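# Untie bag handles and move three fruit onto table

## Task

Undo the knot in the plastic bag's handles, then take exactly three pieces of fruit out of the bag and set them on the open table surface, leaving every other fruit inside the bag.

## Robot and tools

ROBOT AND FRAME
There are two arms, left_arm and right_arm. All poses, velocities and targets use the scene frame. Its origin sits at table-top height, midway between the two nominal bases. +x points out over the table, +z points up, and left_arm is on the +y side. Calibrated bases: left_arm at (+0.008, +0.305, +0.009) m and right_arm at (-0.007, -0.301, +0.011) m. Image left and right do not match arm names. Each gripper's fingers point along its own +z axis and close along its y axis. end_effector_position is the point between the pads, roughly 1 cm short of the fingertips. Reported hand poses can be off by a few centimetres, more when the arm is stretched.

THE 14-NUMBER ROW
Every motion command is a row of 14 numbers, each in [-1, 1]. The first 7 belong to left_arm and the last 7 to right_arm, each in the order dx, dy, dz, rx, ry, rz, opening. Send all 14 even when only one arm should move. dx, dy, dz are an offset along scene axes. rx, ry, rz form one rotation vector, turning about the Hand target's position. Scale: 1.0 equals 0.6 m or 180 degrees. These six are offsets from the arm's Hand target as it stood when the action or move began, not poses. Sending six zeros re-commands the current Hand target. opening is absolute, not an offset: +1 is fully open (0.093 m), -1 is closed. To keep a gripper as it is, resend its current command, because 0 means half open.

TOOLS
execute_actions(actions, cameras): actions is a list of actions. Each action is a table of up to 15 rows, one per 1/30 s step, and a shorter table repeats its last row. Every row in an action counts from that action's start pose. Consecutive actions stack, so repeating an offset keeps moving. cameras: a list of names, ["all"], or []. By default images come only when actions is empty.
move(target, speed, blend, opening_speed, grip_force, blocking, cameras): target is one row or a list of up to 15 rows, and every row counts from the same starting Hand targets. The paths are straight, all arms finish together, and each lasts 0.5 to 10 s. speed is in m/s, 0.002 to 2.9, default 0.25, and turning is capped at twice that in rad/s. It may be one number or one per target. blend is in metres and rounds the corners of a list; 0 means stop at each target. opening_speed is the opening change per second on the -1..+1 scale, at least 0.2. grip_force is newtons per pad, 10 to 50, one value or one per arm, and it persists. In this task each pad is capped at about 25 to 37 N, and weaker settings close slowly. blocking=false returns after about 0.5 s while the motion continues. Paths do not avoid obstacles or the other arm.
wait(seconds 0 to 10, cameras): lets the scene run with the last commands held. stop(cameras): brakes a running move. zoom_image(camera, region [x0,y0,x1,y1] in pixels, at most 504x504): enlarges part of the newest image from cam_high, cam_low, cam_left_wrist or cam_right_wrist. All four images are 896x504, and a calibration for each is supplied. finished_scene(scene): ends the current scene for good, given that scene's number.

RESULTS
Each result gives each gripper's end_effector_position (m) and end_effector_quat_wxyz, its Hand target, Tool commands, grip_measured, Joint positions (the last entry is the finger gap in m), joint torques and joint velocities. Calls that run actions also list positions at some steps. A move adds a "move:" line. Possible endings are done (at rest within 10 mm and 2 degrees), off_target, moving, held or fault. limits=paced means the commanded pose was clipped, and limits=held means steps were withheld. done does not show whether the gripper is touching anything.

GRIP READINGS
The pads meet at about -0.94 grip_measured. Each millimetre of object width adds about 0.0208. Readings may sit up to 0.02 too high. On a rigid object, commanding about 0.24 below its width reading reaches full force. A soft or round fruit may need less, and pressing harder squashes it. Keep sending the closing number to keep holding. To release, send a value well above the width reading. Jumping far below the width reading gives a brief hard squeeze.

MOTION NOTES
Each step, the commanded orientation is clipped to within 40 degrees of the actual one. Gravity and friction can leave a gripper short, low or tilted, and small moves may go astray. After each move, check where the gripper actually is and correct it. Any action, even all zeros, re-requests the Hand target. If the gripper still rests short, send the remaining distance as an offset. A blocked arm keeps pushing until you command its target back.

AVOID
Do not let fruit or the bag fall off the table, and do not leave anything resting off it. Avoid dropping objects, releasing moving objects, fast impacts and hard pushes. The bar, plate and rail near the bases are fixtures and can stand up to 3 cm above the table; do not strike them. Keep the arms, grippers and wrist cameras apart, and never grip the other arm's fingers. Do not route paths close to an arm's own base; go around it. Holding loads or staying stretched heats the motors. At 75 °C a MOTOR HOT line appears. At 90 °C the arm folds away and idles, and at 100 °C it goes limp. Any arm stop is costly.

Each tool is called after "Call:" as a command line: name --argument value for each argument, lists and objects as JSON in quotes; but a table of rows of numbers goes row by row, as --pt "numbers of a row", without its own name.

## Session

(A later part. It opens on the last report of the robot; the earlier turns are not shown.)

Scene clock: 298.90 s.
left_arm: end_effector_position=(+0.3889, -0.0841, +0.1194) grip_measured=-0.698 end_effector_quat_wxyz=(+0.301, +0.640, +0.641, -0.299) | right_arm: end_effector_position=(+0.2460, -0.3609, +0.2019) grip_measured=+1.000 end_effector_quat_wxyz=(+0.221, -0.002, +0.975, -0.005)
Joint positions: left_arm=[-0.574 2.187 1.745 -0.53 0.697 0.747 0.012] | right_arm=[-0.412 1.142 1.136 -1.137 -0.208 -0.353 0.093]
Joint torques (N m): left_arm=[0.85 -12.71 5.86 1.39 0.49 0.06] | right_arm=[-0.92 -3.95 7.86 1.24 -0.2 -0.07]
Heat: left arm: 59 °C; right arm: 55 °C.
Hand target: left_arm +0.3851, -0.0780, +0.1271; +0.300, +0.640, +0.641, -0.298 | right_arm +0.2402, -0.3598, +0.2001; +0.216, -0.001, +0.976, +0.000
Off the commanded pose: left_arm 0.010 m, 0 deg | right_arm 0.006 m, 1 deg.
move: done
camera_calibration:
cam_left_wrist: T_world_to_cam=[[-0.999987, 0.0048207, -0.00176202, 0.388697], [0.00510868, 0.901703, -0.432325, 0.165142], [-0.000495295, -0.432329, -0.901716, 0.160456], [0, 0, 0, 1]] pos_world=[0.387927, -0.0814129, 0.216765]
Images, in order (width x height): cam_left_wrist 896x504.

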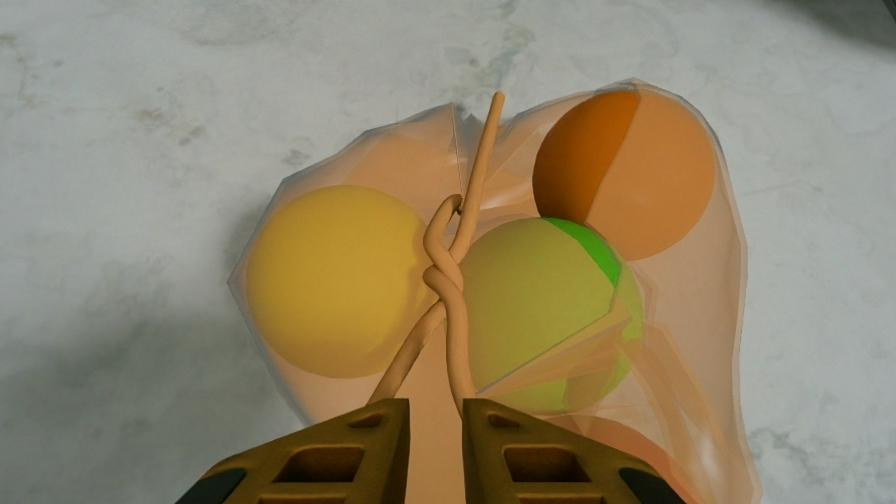

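Call:
move --pt "-0.0068 0 0 0 0 0 -0.68 0 0 0 0 0 0 1" --pt "-0.0068 -0.0375 -0.0502 0 0 0 -0.68 0 0 0 0 0 0 1" --speed 0.05 --cameras '["cam_left_wrist"]'

Call:
zoom_image --camera "cam_left_wrist" --region '[300, 250, 600, 504]'

Scene clock: 322.70 s.
left_arm: end_effector_position=(+0.3815, -0.1019, +0.1144) grip_measured=-0.682 end_effector_quat_wxyz=(+0.314, +0.644, +0.630, -0.302) | right_arm: end_effector_position=(+0.2460, -0.3609, +0.2019) grip_measured=+1.000 end_effector_quat_wxyz=(+0.221, -0.002, +0.975, -0.005)
Joint positions: left_arm=[-0.611 2.193 1.712 -0.44 0.69 0.717 0.012] | right_arm=[-0.412 1.142 1.136 -1.137 -0.208 -0.353 0.093]
Joint torques (N m): left_arm=[0.02 -8.88 5.87 1.76 0.29 -0.11] | right_arm=[-1.02 -3.99 7.75 1.25 -0.2 -0.05]
Heat: left arm: 61 °C; right arm: 55 °C.
Hand target: left_arm +0.3811, -0.1005, +0.0969; +0.300, +0.640, +0.641, -0.298 | right_arm +0.2402, -0.3598, +0.2001; +0.216, -0.001, +0.976, +0.000
Off the commanded pose: left_arm 0.017 m, 2 deg | right_arm 0.006 m, 1 deg.
move: off_target (left_arm)
camera_calibration:
cam_left_wrist: T_world_to_cam=[[-0.999528, 0.0186276, -0.0244302, 0.385185], [0.0276942, 0.89055, -0.454042, 0.171865], [0.0132986, -0.454505, -0.890645, 0.139442], [0, 0, 0, 1]] pos_world=[0.378389, -0.096853, 0.211637]
Images, in order (width x height): cam_left_wrist 896x504.

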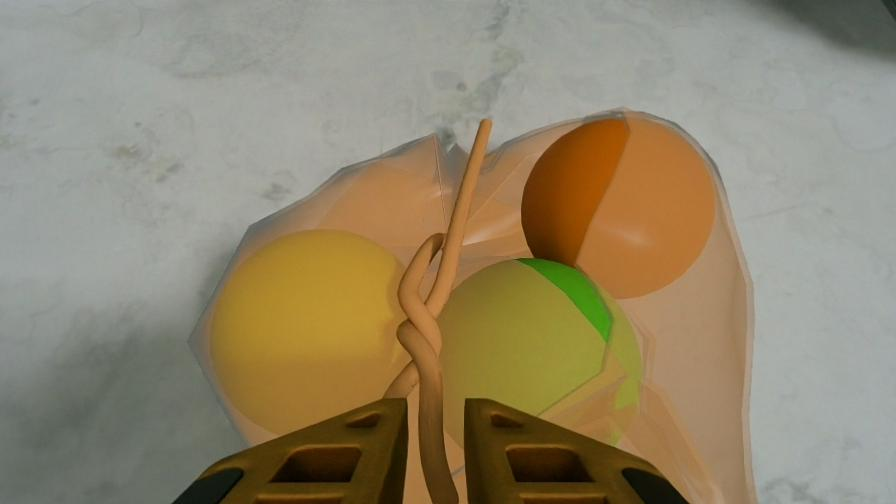

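Scaled by 1.680 from the camera's 896x504 image, which has a finer 1280x720 frame.

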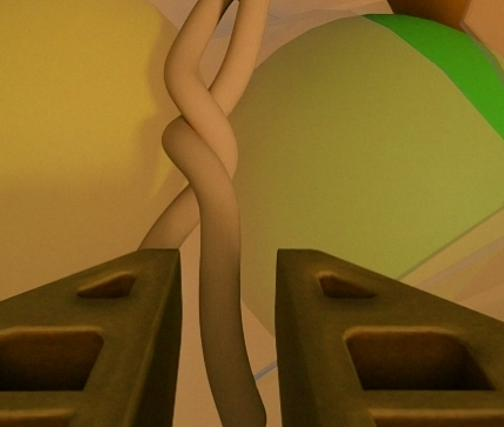

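Call:
move --pt "0.003 0.038 0.05 0 0 0 -0.68 0 0 0 0 0 0 1" --pt "0.0048 0.0225 -0.005 0 0 0 -0.68 0 0 0 0 0 0 1" --speed 0.05 --cameras '["cam_left_wrist"]'

Call:
zoom_image --camera "cam_left_wrist" --region '[300, 250, 600, 504]'

Scene clock: 346.93 s.
left_arm: end_effector_position=(+0.3864, -0.0875, +0.1081) grip_measured=-0.682 end_effector_quat_wxyz=(+0.312, +0.643, +0.634, -0.296) | right_arm: end_effector_position=(+0.2460, -0.3609, +0.2019) grip_measured=+1.000 end_effector_quat_wxyz=(+0.221, -0.002, +0.975, -0.005)
Joint positions: left_arm=[-0.584 2.183 1.679 -0.44 0.692 0.744 0.012] | right_arm=[-0.412 1.142 1.136 -1.137 -0.208 -0.353 0.093]
Joint torques (N m): left_arm=[0.05 -9.03 5.74 1.72 0.42 -0.11] | right_arm=[-1.01 -3.97 7.77 1.24 -0.2 -0.06]
Heat: left arm: 58 °C; right arm: 55 °C.
Hand target: left_arm +0.3839, -0.0870, +0.0938; +0.300, +0.640, +0.641, -0.298 | right_arm +0.2402, -0.3598, +0.2001; +0.216, -0.001, +0.976, +0.000
Off the commanded pose: left_arm 0.014 m, 2 deg | right_arm 0.006 m, 1 deg.
move: off_target (left_arm)
camera_calibration:
cam_left_wrist: T_world_to_cam=[[-0.999604, 0.00897545, -0.0266655, 0.389047], [0.0198842, 0.895884, -0.443843, 0.158452], [0.0199055, -0.444198, -0.895708, 0.139276], [0, 0, 0, 1]] pos_world=[0.38297, -0.0835801, 0.205453]
Images, in order (width x height): cam_left_wrist 896x504.

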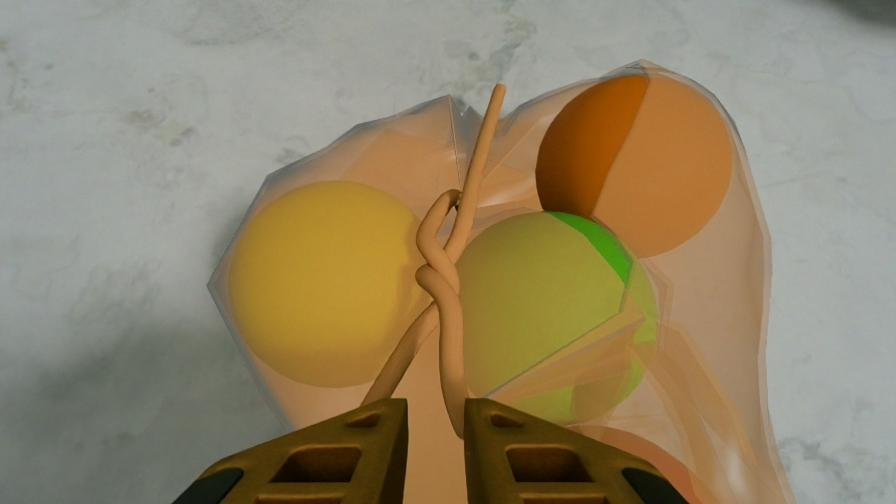

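Scaled by 1.680 from the camera's 896x504 image, which has a finer 1280x720 frame.

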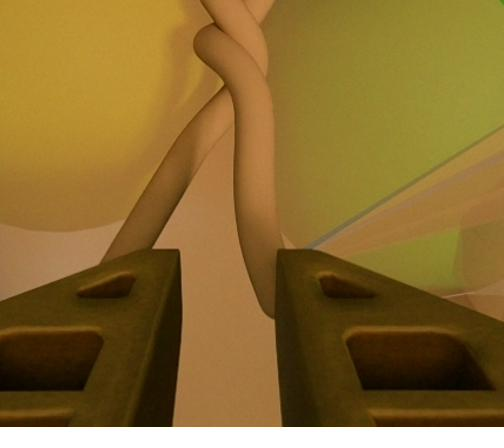

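Call:
move --target '[0.0,0.004,-0.018,0,0,0,-0.68,0,0,0,0,0,0,1]' --speed 0.05 --cameras '["cam_left_wrist"]'

Call:
zoom_image --camera "cam_left_wrist" --region '[300, 250, 600, 504]'

Scene clock: 361.90 s.
left_arm: end_effector_position=(+0.3854, -0.0867, +0.0994) grip_measured=-0.682 end_effector_quat_wxyz=(+0.313, +0.643, +0.634, -0.296) | right_arm: end_effector_position=(+0.2460, -0.3609, +0.2019) grip_measured=+1.000 end_effector_quat_wxyz=(+0.221, -0.002, +0.975, -0.005)
Joint positions: left_arm=[-0.584 2.187 1.649 -0.403 0.692 0.744 0.012] | right_arm=[-0.412 1.142 1.136 -1.137 -0.208 -0.353 0.093]
Joint torques (N m): left_arm=[0.46 -8.72 5.75 1.72 0.45 -0.05] | right_arm=[-0.98 -3.99 7.68 1.28 -0.21 -0.07]
Heat: left arm: 58 °C; right arm: 54 °C.
Hand target: left_arm +0.3840, -0.0846, +0.0832; +0.300, +0.640, +0.641, -0.298 | right_arm +0.2402, -0.3598, +0.2001; +0.216, -0.001, +0.976, +0.000
Off the commanded pose: left_arm 0.017 m, 2 deg | right_arm 0.006 m, 1 deg.
move: off_target (left_arm)
camera_calibration:
cam_left_wrist: T_world_to_cam=[[-0.999561, 0.00897323, -0.0282378, 0.387993], [0.0206011, 0.895449, -0.444687, 0.153615], [0.0212952, -0.445074, -0.895241, 0.131121], [0, 0, 0, 1]] pos_world=[0.381866, -0.0826776, 0.196652]
Images, in order (width x height): cam_left_wrist 896x504.

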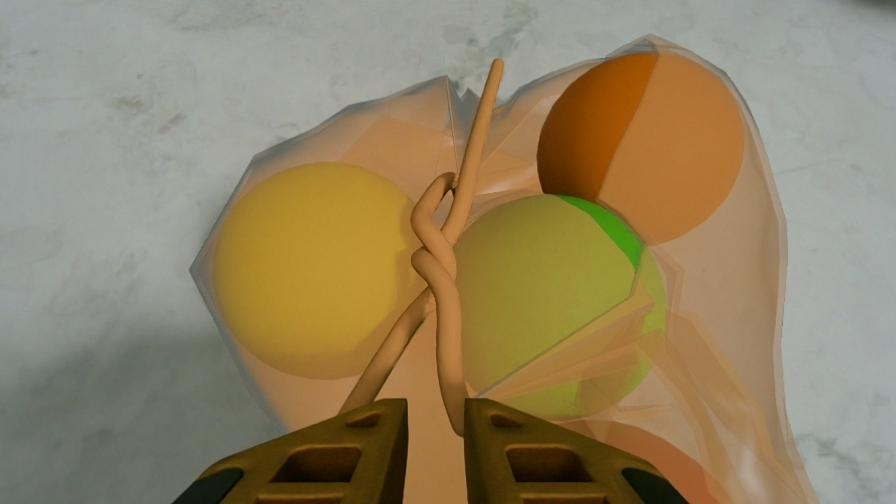

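Scaled by 1.680 from the camera's 896x504 image, which has a finer 1280x720 frame.

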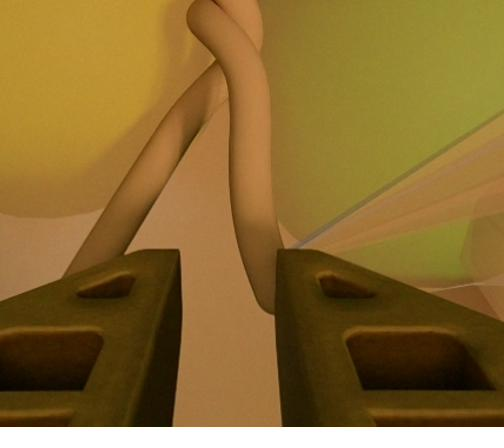

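Call:
move --pt "-0.0033 0.0077 0.0697 0 0 0 -0.68 0 0 0 0 0 0 1" --pt "-0.0033 -0.0248 0.0013 0 0 0 -0.68 0 0 0 0 0 0 1" --speed 0.05 --cameras '["cam_left_wrist"]'

Call:
zoom_image --camera "cam_left_wrist" --region '[300, 250, 600, 504]'

Scene clock: 385.97 s.
left_arm: end_effector_position=(+0.3828, -0.1009, +0.1006) grip_measured=-0.682 end_effector_quat_wxyz=(+0.313, +0.643, +0.630, -0.302) | right_arm: end_effector_position=(+0.2460, -0.3609, +0.2019) grip_measured=+1.000 end_effector_quat_wxyz=(+0.221, -0.002, +0.975, -0.005)
Joint positions: left_arm=[-0.608 2.21 1.684 -0.399 0.691 0.72 0.012] | right_arm=[-0.412 1.142 1.136 -1.137 -0.208 -0.353 0.093]
Joint torques (N m): left_arm=[0.01 -8.95 5.86 1.73 0.28 -0.1] | right_arm=[-0.9 -4.11 7.75 1.27 -0.22 -0.07]
Heat: left arm: 56 °C; right arm: 54 °C.
Hand target: left_arm +0.3820, -0.0995, +0.0839; +0.300, +0.640, +0.641, -0.298 | right_arm +0.2402, -0.3598, +0.2001; +0.216, -0.001, +0.976, +0.000
Off the commanded pose: left_arm 0.017 m, 2 deg | right_arm 0.006 m, 1 deg.
move: off_target (left_arm)
camera_calibration:
cam_left_wrist: T_world_to_cam=[[-0.999564, 0.017887, -0.0234765, 0.385986], [0.0265874, 0.891056, -0.453114, 0.165004], [0.012814, -0.453541, -0.891143, 0.128051], [0, 0, 0, 1]] pos_world=[0.37979, -0.0958556, 0.197939]
Images, in order (width x height): cam_left_wrist 896x504.

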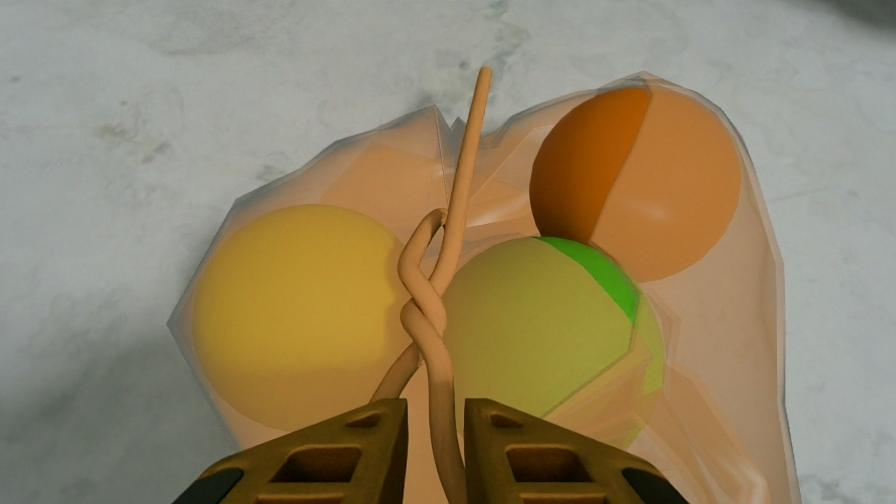

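Scaled by 1.680 from the camera's 896x504 image, which has a finer 1280x720 frame.

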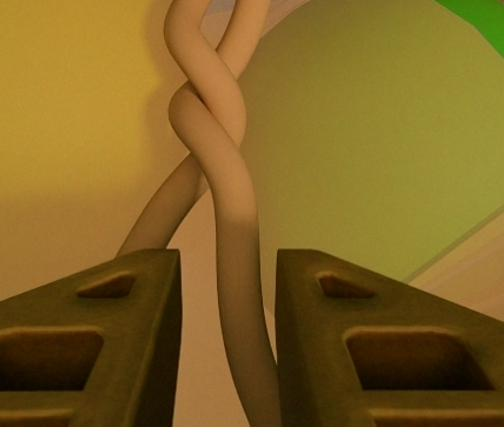

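Call:
move --target '[0,0,0,0,0,0,-1,0,0,0,0,0,0,1]' --opening_speed 0.3 --cameras '["cam_left_wrist"]'

Call:
zoom_image --camera "cam_left_wrist" --region '[300, 250, 600, 504]'

Scene clock: 397.67 s.
left_arm: end_effector_position=(+0.3828, -0.1009, +0.1007) grip_measured=-0.979 end_effector_quat_wxyz=(+0.313, +0.643, +0.630, -0.302) | right_arm: end_effector_position=(+0.2460, -0.3609, +0.2019) grip_measured=+1.000 end_effector_quat_wxyz=(+0.221, -0.002, +0.975, -0.005)
Joint positions: left_arm=[-0.608 2.21 1.684 -0.398 0.691 0.719 0] | right_arm=[-0.412 1.142 1.136 -1.137 -0.208 -0.353 0.093]
Joint torques (N m): left_arm=[0.03 -8.95 5.89 1.71 0.28 -0.11] | right_arm=[-0.99 -3.92 7.72 1.27 -0.17 -0.06]
Heat: left arm: 56 °C; right arm: 54 °C.
Hand target: left_arm +0.3820, -0.0995, +0.0839; +0.300, +0.640, +0.641, -0.298 | right_arm +0.2402, -0.3598, +0.2001; +0.216, -0.001, +0.976, +0.000
Off the commanded pose: left_arm 0.017 m, 2 deg | right_arm 0.006 m, 1 deg.
move: off_target (left_arm)
camera_calibration:
cam_left_wrist: T_world_to_cam=[[-0.999568, 0.0176582, -0.0234819, 0.385967], [0.0263888, 0.89096, -0.453314, 0.165109], [0.0129168, -0.453738, -0.891042, 0.127973], [0, 0, 0, 1]] pos_world=[0.37979, -0.0958549, 0.197938]
Images, in order (width x height): cam_left_wrist 896x504.

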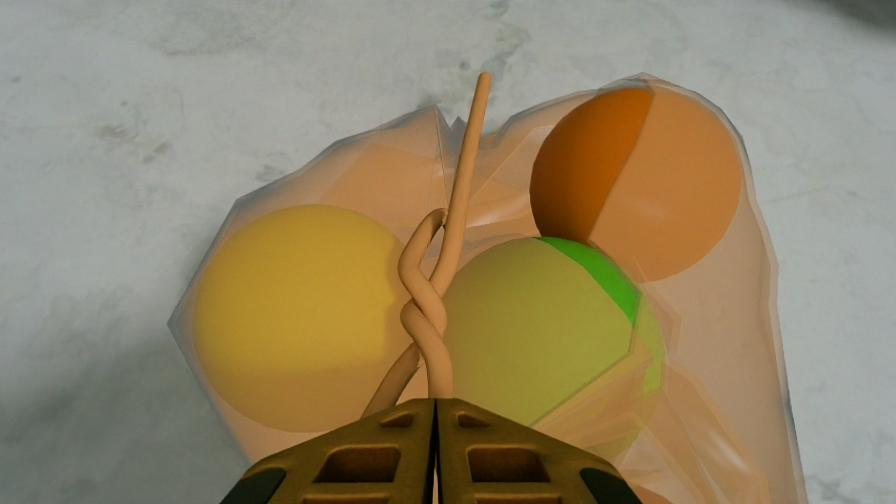

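Scaled by 1.680 from the camera's 896x504 image, which has a finer 1280x720 frame.

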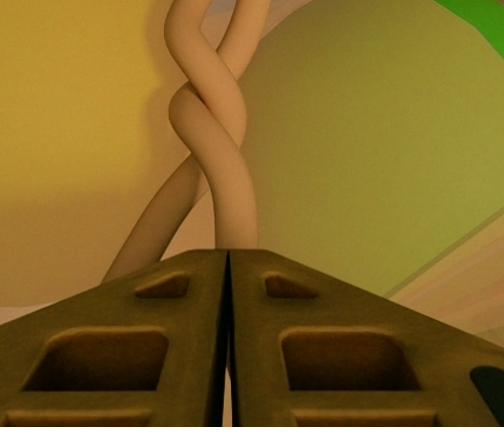

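Call:
move --pt "0.0 0.03 0.04 0 0 0 -0.7 0 0 0 0 0 0 1" --pt "0.0067 0.0408 0.0833 0.124 0 0 -0.7 0 0 0 0 0 0 1" --speed 0.08 --blend 0.01 --cameras '["cam_left_wrist", "cam_high"]'

Call:
zoom_image --camera "cam_left_wrist" --region '[300, 200, 600, 454]'

Scene clock: 467.13 s.
left_arm: end_effector_position=(+0.3852, -0.0756, +0.1413) grip_measured=-0.702 end_effector_quat_wxyz=(+0.181, +0.682, +0.686, -0.176) | right_arm: end_effector_position=(+0.2460, -0.3609, +0.2019) grip_measured=+1.000 end_effector_quat_wxyz=(+0.221, -0.002, +0.975, -0.005)
Joint positions: left_arm=[-0.645 2.366 2.325 -1.189 0.4 0.828 0.012] | right_arm=[-0.412 1.142 1.136 -1.137 -0.208 -0.353 0.093]
Joint torques (N m): left_arm=[0.01 -9.33 8.57 1.02 0.21 0.07] | right_arm=[-0.99 -3.99 7.71 1.24 -0.21 -0.09]
Heat: left arm: 56 °C; right arm: 54 °C.
Hand target: left_arm +0.3860, -0.0750, +0.1339; +0.170, +0.686, +0.687, -0.169 | right_arm +0.2402, -0.3598, +0.2001; +0.216, -0.001, +0.976, +0.000
Off the commanded pose: left_arm 0.007 m, 2 deg | right_arm 0.006 m, 1 deg.
move: done
camera_calibration:
cam_left_wrist: T_world_to_cam=[[-0.999993, 0.0000579699, -0.00378674, 0.384901], [0.000366005, 0.996682, -0.0813959, 0.126393], [0.00376946, -0.0813967, -0.996675, 0.22215], [0, 0, 0, 1]] pos_world=[0.384015, -0.107914, 0.233157]
Images, in order (width x height): cam_high 896x504, cam_left_wrist 896x504.

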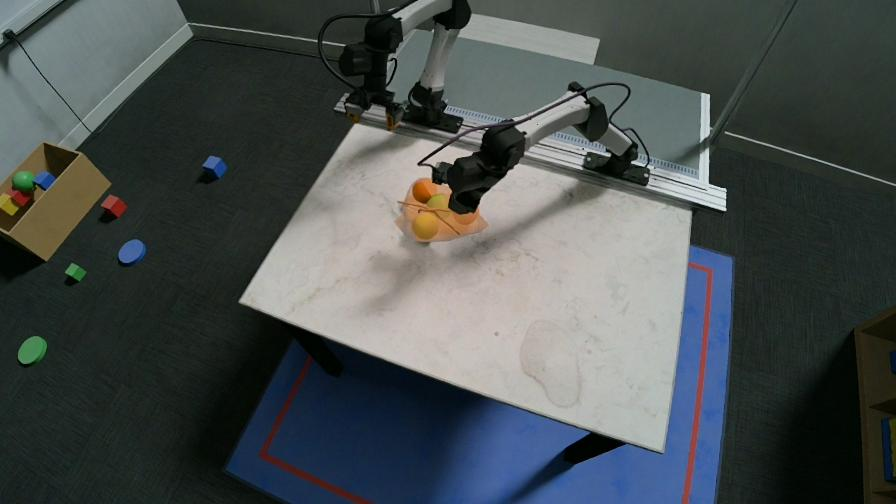

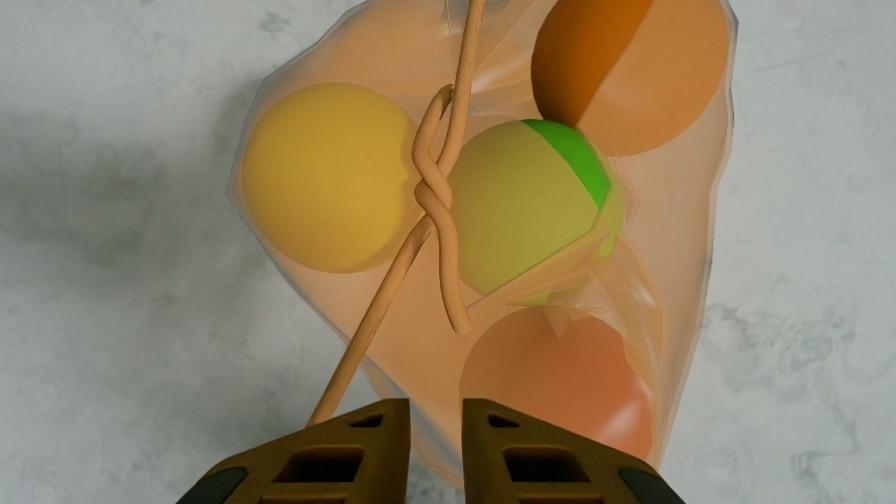

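Scaled by 1.680 from the camera's 896x504 image, which has a finer 1280x720 frame.

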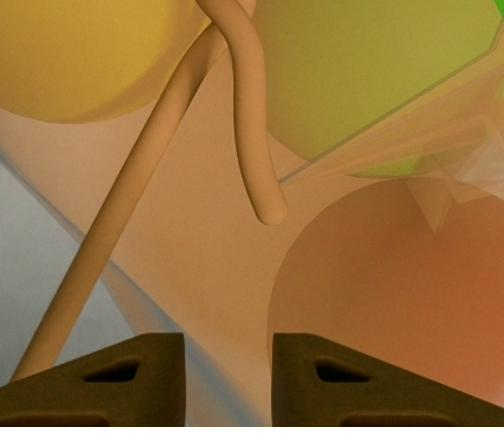

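Call:
move --pt "-0.0063 -0.0267 -0.01 0 0 0 -0.7 0 0 0 0 0 0 1" --pt "-0.0063 -0.052 -0.058 0 0 0 -0.7 0 0 0 0 0 0 1" --speed 0.05 --cameras '["cam_left_wrist"]'

Call:
zoom_image --camera "cam_left_wrist" --region '[300, 250, 600, 504]'

Scene clock: 502.77 s.
left_arm: end_effector_position=(+0.3812, -0.1070, +0.1155) grip_measured=-0.702 end_effector_quat_wxyz=(+0.183, +0.689, +0.679, -0.174) | right_arm: end_effector_position=(+0.2460, -0.3609, +0.2019) grip_measured=+1.000 end_effector_quat_wxyz=(+0.221, -0.002, +0.975, -0.005)
Joint positions: left_arm=[-0.7 2.44 2.352 -1.12 0.382 0.792 0.012] | right_arm=[-0.412 1.142 1.136 -1.137 -0.208 -0.353 0.093]
Joint torques (N m): left_arm=[0.03 -9.89 5.76 1.31 0.17 -0.11] | right_arm=[-0.96 -3.97 7.72 1.27 -0.21 -0.11]
Heat: left arm: 57 °C; right arm: 54 °C.
Hand target: left_arm +0.3822, -0.1062, +0.0990; +0.170, +0.686, +0.687, -0.169 | right_arm +0.2402, -0.3598, +0.2001; +0.216, -0.001, +0.976, +0.000
Off the commanded pose: left_arm 0.016 m, 2 deg | right_arm 0.006 m, 1 deg.
move: off_target (left_arm)
camera_calibration:
cam_left_wrist: T_world_to_cam=[[-0.999765, 0.0171382, -0.0132875, 0.383645], [0.0181757, 0.996438, -0.0823521, 0.148914], [0.0118288, -0.0825743, -0.996515, 0.190662], [0, 0, 0, 1]] pos_world=[0.378593, -0.139214, 0.207358]
Images, in order (width x height): cam_left_wrist 896x504.

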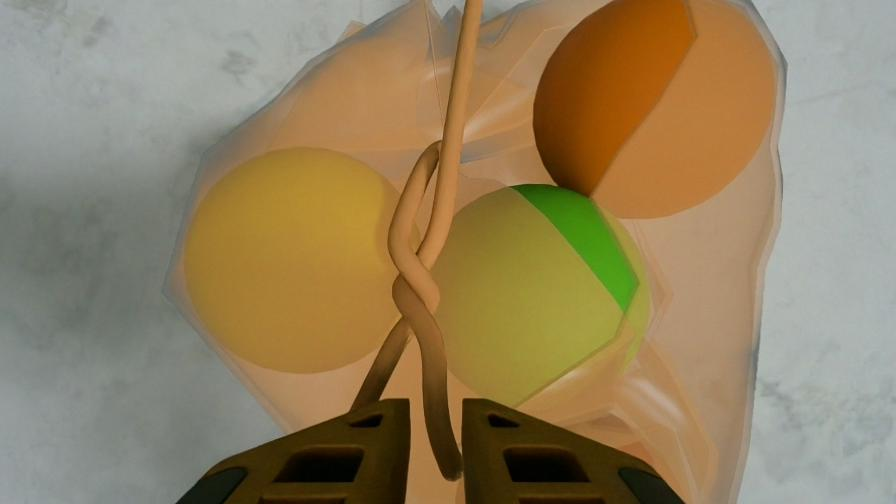

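Scaled by 1.680 from the camera's 896x504 image, which has a finer 1280x720 frame.

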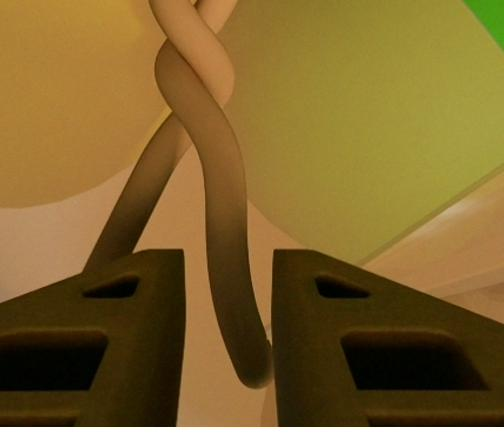

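Call:
move --target '[0.0008,-0.003,-0.018,0,0,0,-0.7,0,0,0,0,0,0,1]' --speed 0.04 --cameras '["cam_left_wrist"]'

Call:
zoom_image --camera "cam_left_wrist" --region '[300, 250, 600, 504]'

Scene clock: 516.23 s.
left_arm: end_effector_position=(+0.3832, -0.1084, +0.1070) grip_measured=-0.702 end_effector_quat_wxyz=(+0.186, +0.688, +0.680, -0.174) | right_arm: end_effector_position=(+0.2460, -0.3609, +0.2019) grip_measured=+1.000 end_effector_quat_wxyz=(+0.221, -0.002, +0.975, -0.005)
Joint positions: left_arm=[-0.7 2.44 2.317 -1.079 0.381 0.789 0.012] | right_arm=[-0.412 1.142 1.136 -1.137 -0.208 -0.353 0.093]
Joint torques (N m): left_arm=[-0.16 -9.73 5.63 1.36 0.17 -0.11] | right_arm=[-1.06 -4.12 7.76 1.23 -0.19 -0.08]
Heat: left arm: 58 °C; right arm: 54 °C.
Hand target: left_arm +0.3827, -0.1079, +0.0882; +0.170, +0.686, +0.687, -0.168 | right_arm +0.2402, -0.3598, +0.2001; +0.216, -0.001, +0.976, +0.000
Off the commanded pose: left_arm 0.019 m, 2 deg | right_arm 0.006 m, 1 deg.
move: off_target (left_arm)
camera_calibration:
cam_left_wrist: T_world_to_cam=[[-0.999744, 0.0147161, -0.0171765, 0.385768], [0.0161296, 0.996226, -0.0852896, 0.150618], [0.0158566, -0.0855448, -0.996208, 0.180269], [0, 0, 0, 1]] pos_world=[0.380381, -0.140305, 0.199058]
Images, in order (width x height): cam_left_wrist 896x504.

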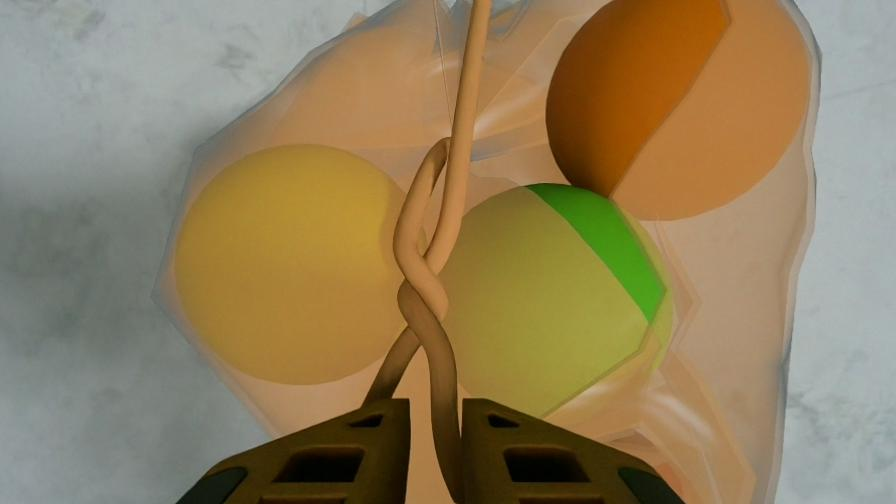

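Scaled by 1.680 from the camera's 896x504 image, which has a finer 1280x720 frame.

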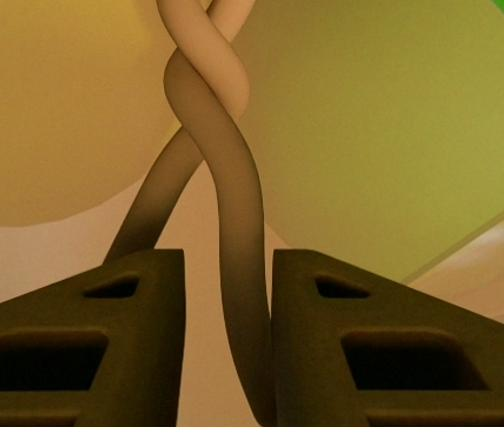

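Call:
move --target '[-0.004,-0.002,-0.0133,0,0,0,-0.7,0,0,0,0,0,0,1]' --speed 0.04 --cameras '["cam_left_wrist"]'

Call:
zoom_image --camera "cam_left_wrist" --region '[300, 250, 600, 504]'

Scene clock: 529.70 s.
left_arm: end_effector_position=(+0.3805, -0.1103, +0.0944) grip_measured=-0.702 end_effector_quat_wxyz=(+0.182, +0.688, +0.680, -0.174) | right_arm: end_effector_position=(+0.2460, -0.3609, +0.2019) grip_measured=+1.000 end_effector_quat_wxyz=(+0.221, -0.002, +0.975, -0.005)
Joint positions: left_arm=[-0.706 2.44 2.269 -1.038 0.379 0.784 0.012] | right_arm=[-0.412 1.142 1.136 -1.137 -0.208 -0.353 0.093]
Joint torques (N m): left_arm=[-0.02 -10.32 5.6 1.32 0.18 -0.11] | right_arm=[-1.03 -4.01 7.76 1.25 -0.2 -0.09]
Heat: left arm: 59 °C; right arm: 54 °C.
Hand target: left_arm +0.3803, -0.1091, +0.0802; +0.170, +0.686, +0.687, -0.169 | right_arm +0.2402, -0.3598, +0.2001; +0.216, -0.001, +0.976, +0.000
Off the commanded pose: left_arm 0.014 m, 2 deg | right_arm 0.006 m, 1 deg.
move: off_target (left_arm)
camera_calibration:
cam_left_wrist: T_world_to_cam=[[-0.99982, 0.0159687, -0.0102568, 0.382421], [0.016737, 0.99667, -0.079806, 0.150771], [0.00894829, -0.0799633, -0.996758, 0.170757], [0, 0, 0, 1]] pos_world=[0.378301, -0.142722, 0.186158]
Images, in order (width x height): cam_left_wrist 896x504.

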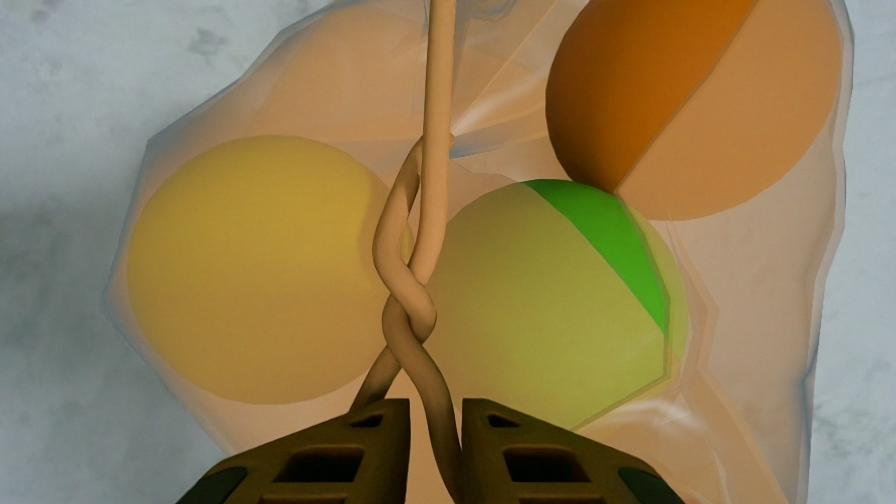

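Scaled by 1.680 from the camera's 896x504 image, which has a finer 1280x720 frame.

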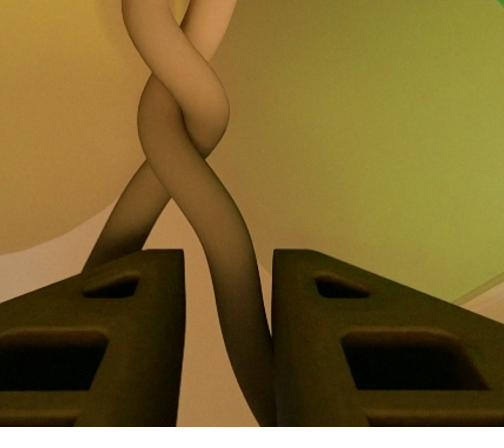

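Call:
move --target '[0,0,0,0,0,0,-1,0,0,0,0,0,0,1]' --opening_speed 0.3 --cameras '["cam_left_wrist"]'

Call:
zoom_image --camera "cam_left_wrist" --region '[300, 250, 600, 504]'

Scene clock: 542.97 s.
left_arm: end_effector_position=(+0.3808, -0.1105, +0.0945) grip_measured=-0.932 end_effector_quat_wxyz=(+0.182, +0.688, +0.680, -0.174) | right_arm: end_effector_position=(+0.2460, -0.3609, +0.2019) grip_measured=+1.000 end_effector_quat_wxyz=(+0.221, -0.002, +0.975, -0.005)
Joint positions: left_arm=[-0.706 2.44 2.269 -1.037 0.379 0.784 0] | right_arm=[-0.412 1.142 1.136 -1.137 -0.208 -0.353 0.093]
Joint torques (N m): left_arm=[0.01 -10.33 5.6 1.3 0.17 -0.11] | right_arm=[-1.03 -4 7.76 1.25 -0.22 -0.06]
Heat: left arm: 60 °C; right arm: 54 °C.
Hand target: left_arm +0.3803, -0.1091, +0.0802; +0.170, +0.686, +0.687, -0.168 | right_arm +0.2402, -0.3598, +0.2001; +0.216, -0.001, +0.976, +0.000
Off the commanded pose: left_arm 0.014 m, 2 deg | right_arm 0.006 m, 1 deg.
move: off_target (left_arm)
camera_calibration:
cam_left_wrist: T_world_to_cam=[[-0.999813, 0.0155807, -0.0114466, 0.382787], [0.0164534, 0.996612, -0.0805885, 0.151226], [0.0101522, -0.0807618, -0.996682, 0.170355], [0, 0, 0, 1]] pos_world=[0.378497, -0.142919, 0.186358]
Images, in order (width x height): cam_left_wrist 896x504.

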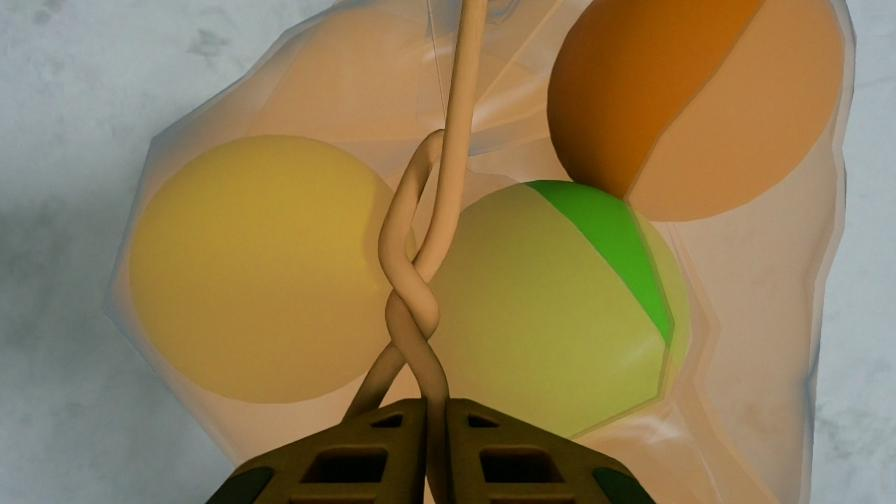

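Scaled by 1.680 from the camera's 896x504 image, which has a finer 1280x720 frame.

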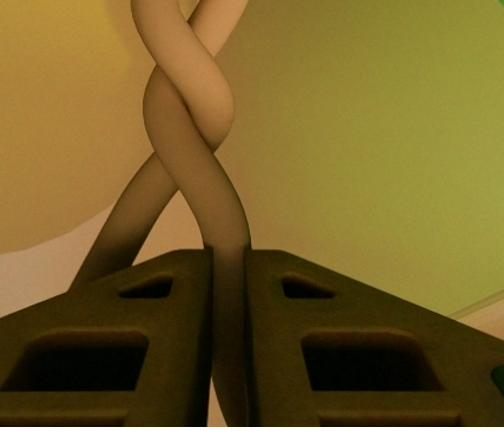

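Call:
move --target '[0.005,0.055,0.06,0,0,0,-1,0,0,0,0,0,0,1]' --speed 0.05 --cameras '["cam_left_wrist", "cam_low"]'

Scene clock: 551.23 s.
left_arm: end_effector_position=(+0.3868, -0.0824, +0.1043) grip_measured=-0.932 end_effector_quat_wxyz=(+0.169, +0.685, +0.688, -0.168) | right_arm: end_effector_position=(+0.2460, -0.3609, +0.2019) grip_measured=+1.000 end_effector_quat_wxyz=(+0.221, -0.002, +0.975, -0.005)
Joint positions: left_arm=[-0.66 2.402 2.251 -1.101 0.379 0.823 0] | right_arm=[-0.412 1.142 1.136 -1.137 -0.208 -0.353 0.093]
Joint torques (N m): left_arm=[0.79 -13.93 5.59 0.89 0.36 0.06] | right_arm=[-1.03 -4.01 7.79 1.29 -0.2 -0.07]
Heat: left arm: 61 °C; right arm: 54 °C.
Hand target: left_arm +0.3832, -0.0762, +0.1162; +0.170, +0.686, +0.687, -0.168 | right_arm +0.2402, -0.3598, +0.2001; +0.216, -0.001, +0.976, +0.000
Off the commanded pose: left_arm 0.014 m, 0 deg | right_arm 0.006 m, 1 deg.
move: off_target (left_arm)
camera_calibration:
cam_left_wrist: T_world_to_cam=[[-0.999992, 0.00282951, 0.002817, 0.386013], [0.00267607, 0.998588, -0.0530584, 0.126457], [-0.00296315, -0.0530505, -0.998587, 0.189908], [0, 0, 0, 1]] pos_world=[0.386234, -0.117296, 0.195262]
Images, in order (width x height): cam_low 896x504, cam_left_wrist 896x504.

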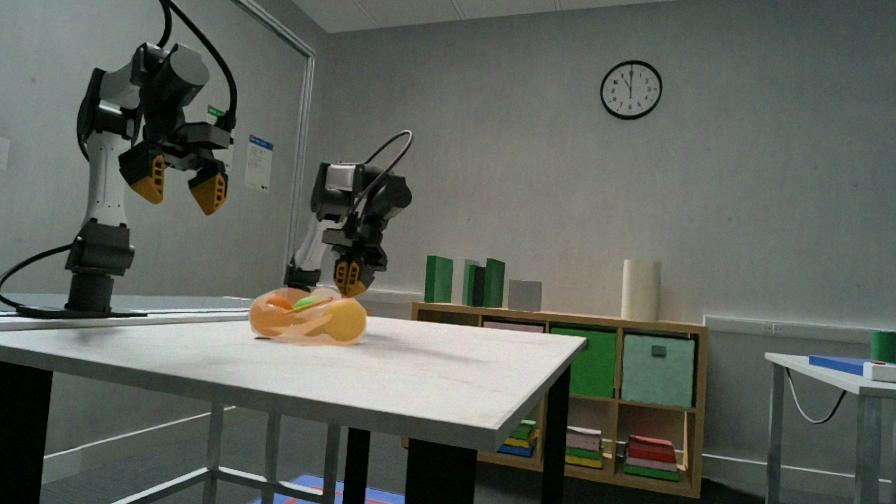

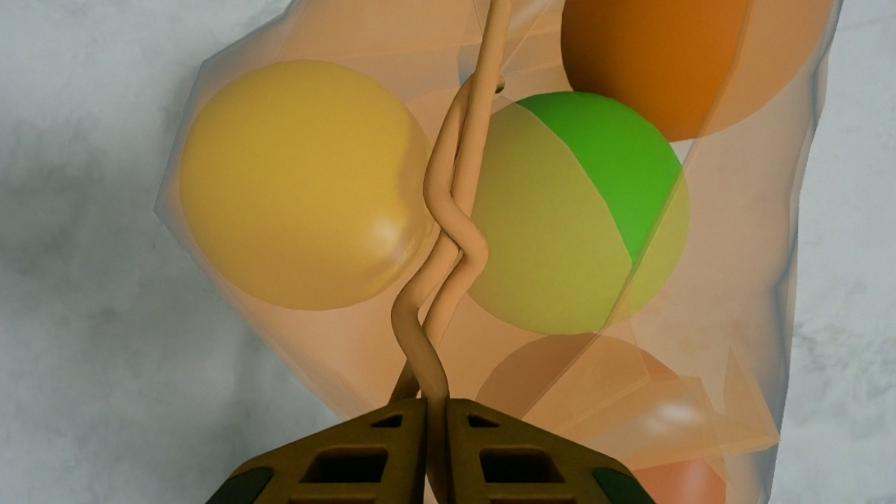

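Call:
move --target '[0.003,0.06,0.07,0,0,0,-1,0,0,0,0,0,0,1]' --speed 0.05 --cameras '["cam_left_wrist", "cam_low"]'

Scene clock: 562.90 s.
left_arm: end_effector_position=(+0.3832, -0.0425, +0.1336) grip_measured=-0.932 end_effector_quat_wxyz=(+0.149, +0.684, +0.693, -0.172) | right_arm: end_effector_position=(+0.2460, -0.3609, +0.2019) grip_measured=+1.000 end_effector_quat_wxyz=(+0.221, -0.002, +0.975, -0.005)
Joint positions: left_arm=[-0.597 2.329 2.251 -1.241 0.398 0.888 0] | right_arm=[-0.412 1.142 1.136 -1.137 -0.208 -0.353 0.093]
Joint torques (N m): left_arm=[0.9 -13.57 8.69 0.82 0.37 0.05] | right_arm=[-0.92 -4.07 7.65 1.28 -0.23 -0.07]
Heat: left arm: 68 °C; right arm: 53 °C.
Hand target: left_arm +0.3851, -0.0400, +0.1582; +0.170, +0.686, +0.687, -0.169 | right_arm +0.2402, -0.3598, +0.2001; +0.216, -0.001, +0.976, +0.000
Off the commanded pose: left_arm 0.025 m, 3 deg | right_arm 0.006 m, 1 deg.
move: off_target (left_arm)
camera_calibration:
cam_left_wrist: T_world_to_cam=[[-0.999305, 0.00256614, 0.0371986, 0.377249], [0.00150107, 0.999589, -0.0286316, 0.0854579], [-0.0372568, -0.0285559, -0.998898, 0.235502], [0, 0, 0, 1]] pos_world=[0.385633, -0.0796659, 0.223656]
Images, in order (width x height): cam_low 896x504, cam_left_wrist 896x504.

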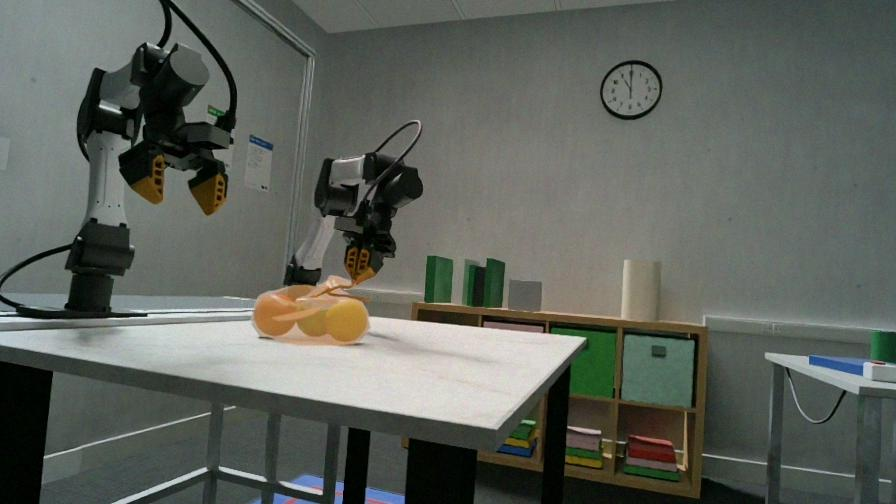

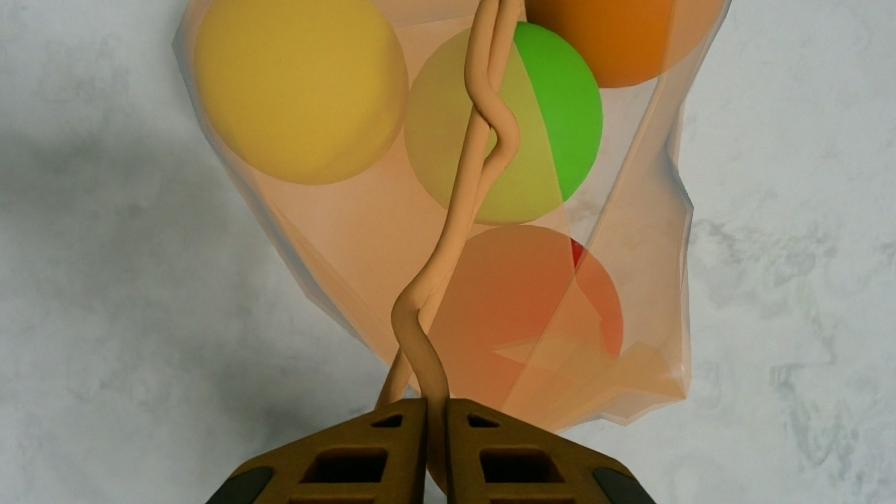

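Call:
move --target '[0.0,0.05,0.1,0,0,0,-1,0,0,0,0,0,0,1]' --speed 0.05 --cameras '["cam_left_wrist", "cam_low"]'

Scene clock: 575.30 s.
left_arm: end_effector_position=(+0.3847, -0.0130, +0.2188) grip_measured=-0.932 end_effector_quat_wxyz=(+0.181, +0.684, +0.687, -0.166) | right_arm: end_effector_position=(+0.2460, -0.3609, +0.2019) grip_measured=+1.000 end_effector_quat_wxyz=(+0.221, -0.002, +0.975, -0.005)
Joint positions: left_arm=[-0.539 2.326 2.589 -1.536 0.413 0.943 0] | right_arm=[-0.412 1.142 1.136 -1.137 -0.208 -0.353 0.093]
Joint torques (N m): left_arm=[0.85 -9.52 7.42 0.85 0.38 0.05] | right_arm=[-1.03 -3.99 7.8 1.26 -0.22 -0.12]
Heat: left arm: 71 °C; right arm: 53 °C.
Hand target: left_arm +0.3851, -0.0101, +0.2182; +0.170, +0.686, +0.687, -0.168 | right_arm +0.2402, -0.3598, +0.2001; +0.216, -0.001, +0.976, +0.000
Off the commanded pose: left_arm 0.003 m, 1 deg | right_arm 0.006 m, 1 deg.
joint sent to its limit (left arm) — joint 4 (wrist pitch), lower limit. The joint targets still meet the commanded pose.
move: done
camera_calibration:
cam_left_wrist: T_world_to_cam=[[-0.999842, -0.00112464, -0.0177381, 0.387663], [0.0000540222, 0.997799, -0.0663078, 0.0671995], [0.0177737, -0.0662983, -0.997642, 0.299537], [0, 0, 0, 1]] pos_world=[0.382275, -0.0467568, 0.310163]
Images, in order (width x height): cam_low 896x504, cam_left_wrist 896x504.

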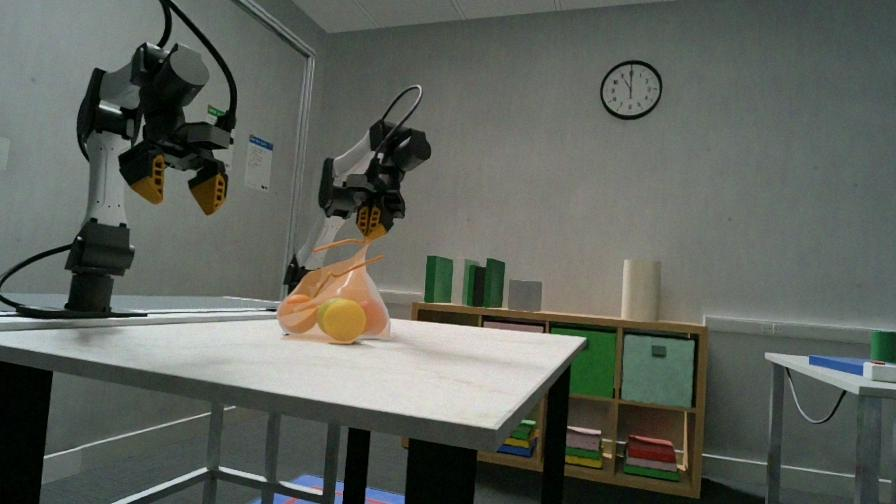

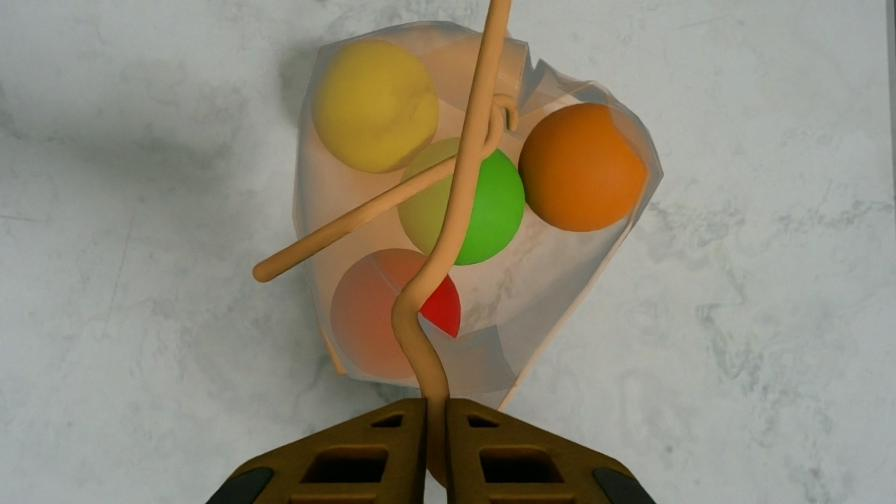

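Call:
zoom_image --camera "cam_left_wrist" --region '[280, 0, 700, 440]'

Call:
zoom_image --camera "cam_low" --region '[240, 200, 460, 360]'

Scaled by 1.145 from the camera's 896x504 image, which has a finer 1280x720 frame.

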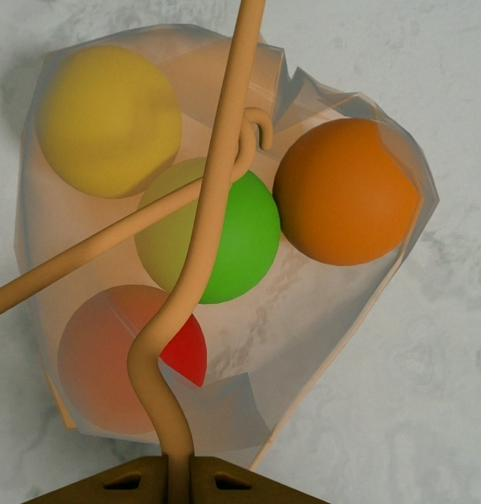

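Scaled by 2.291 from the camera's 896x504 image, which has a finer 1280x720 frame.

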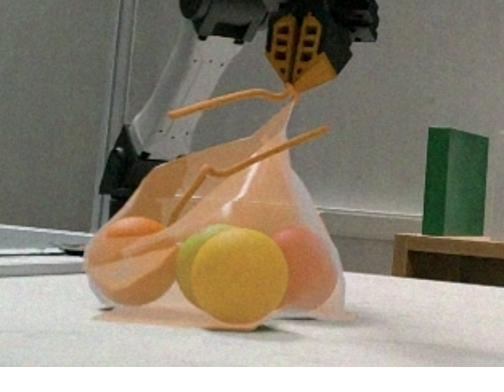

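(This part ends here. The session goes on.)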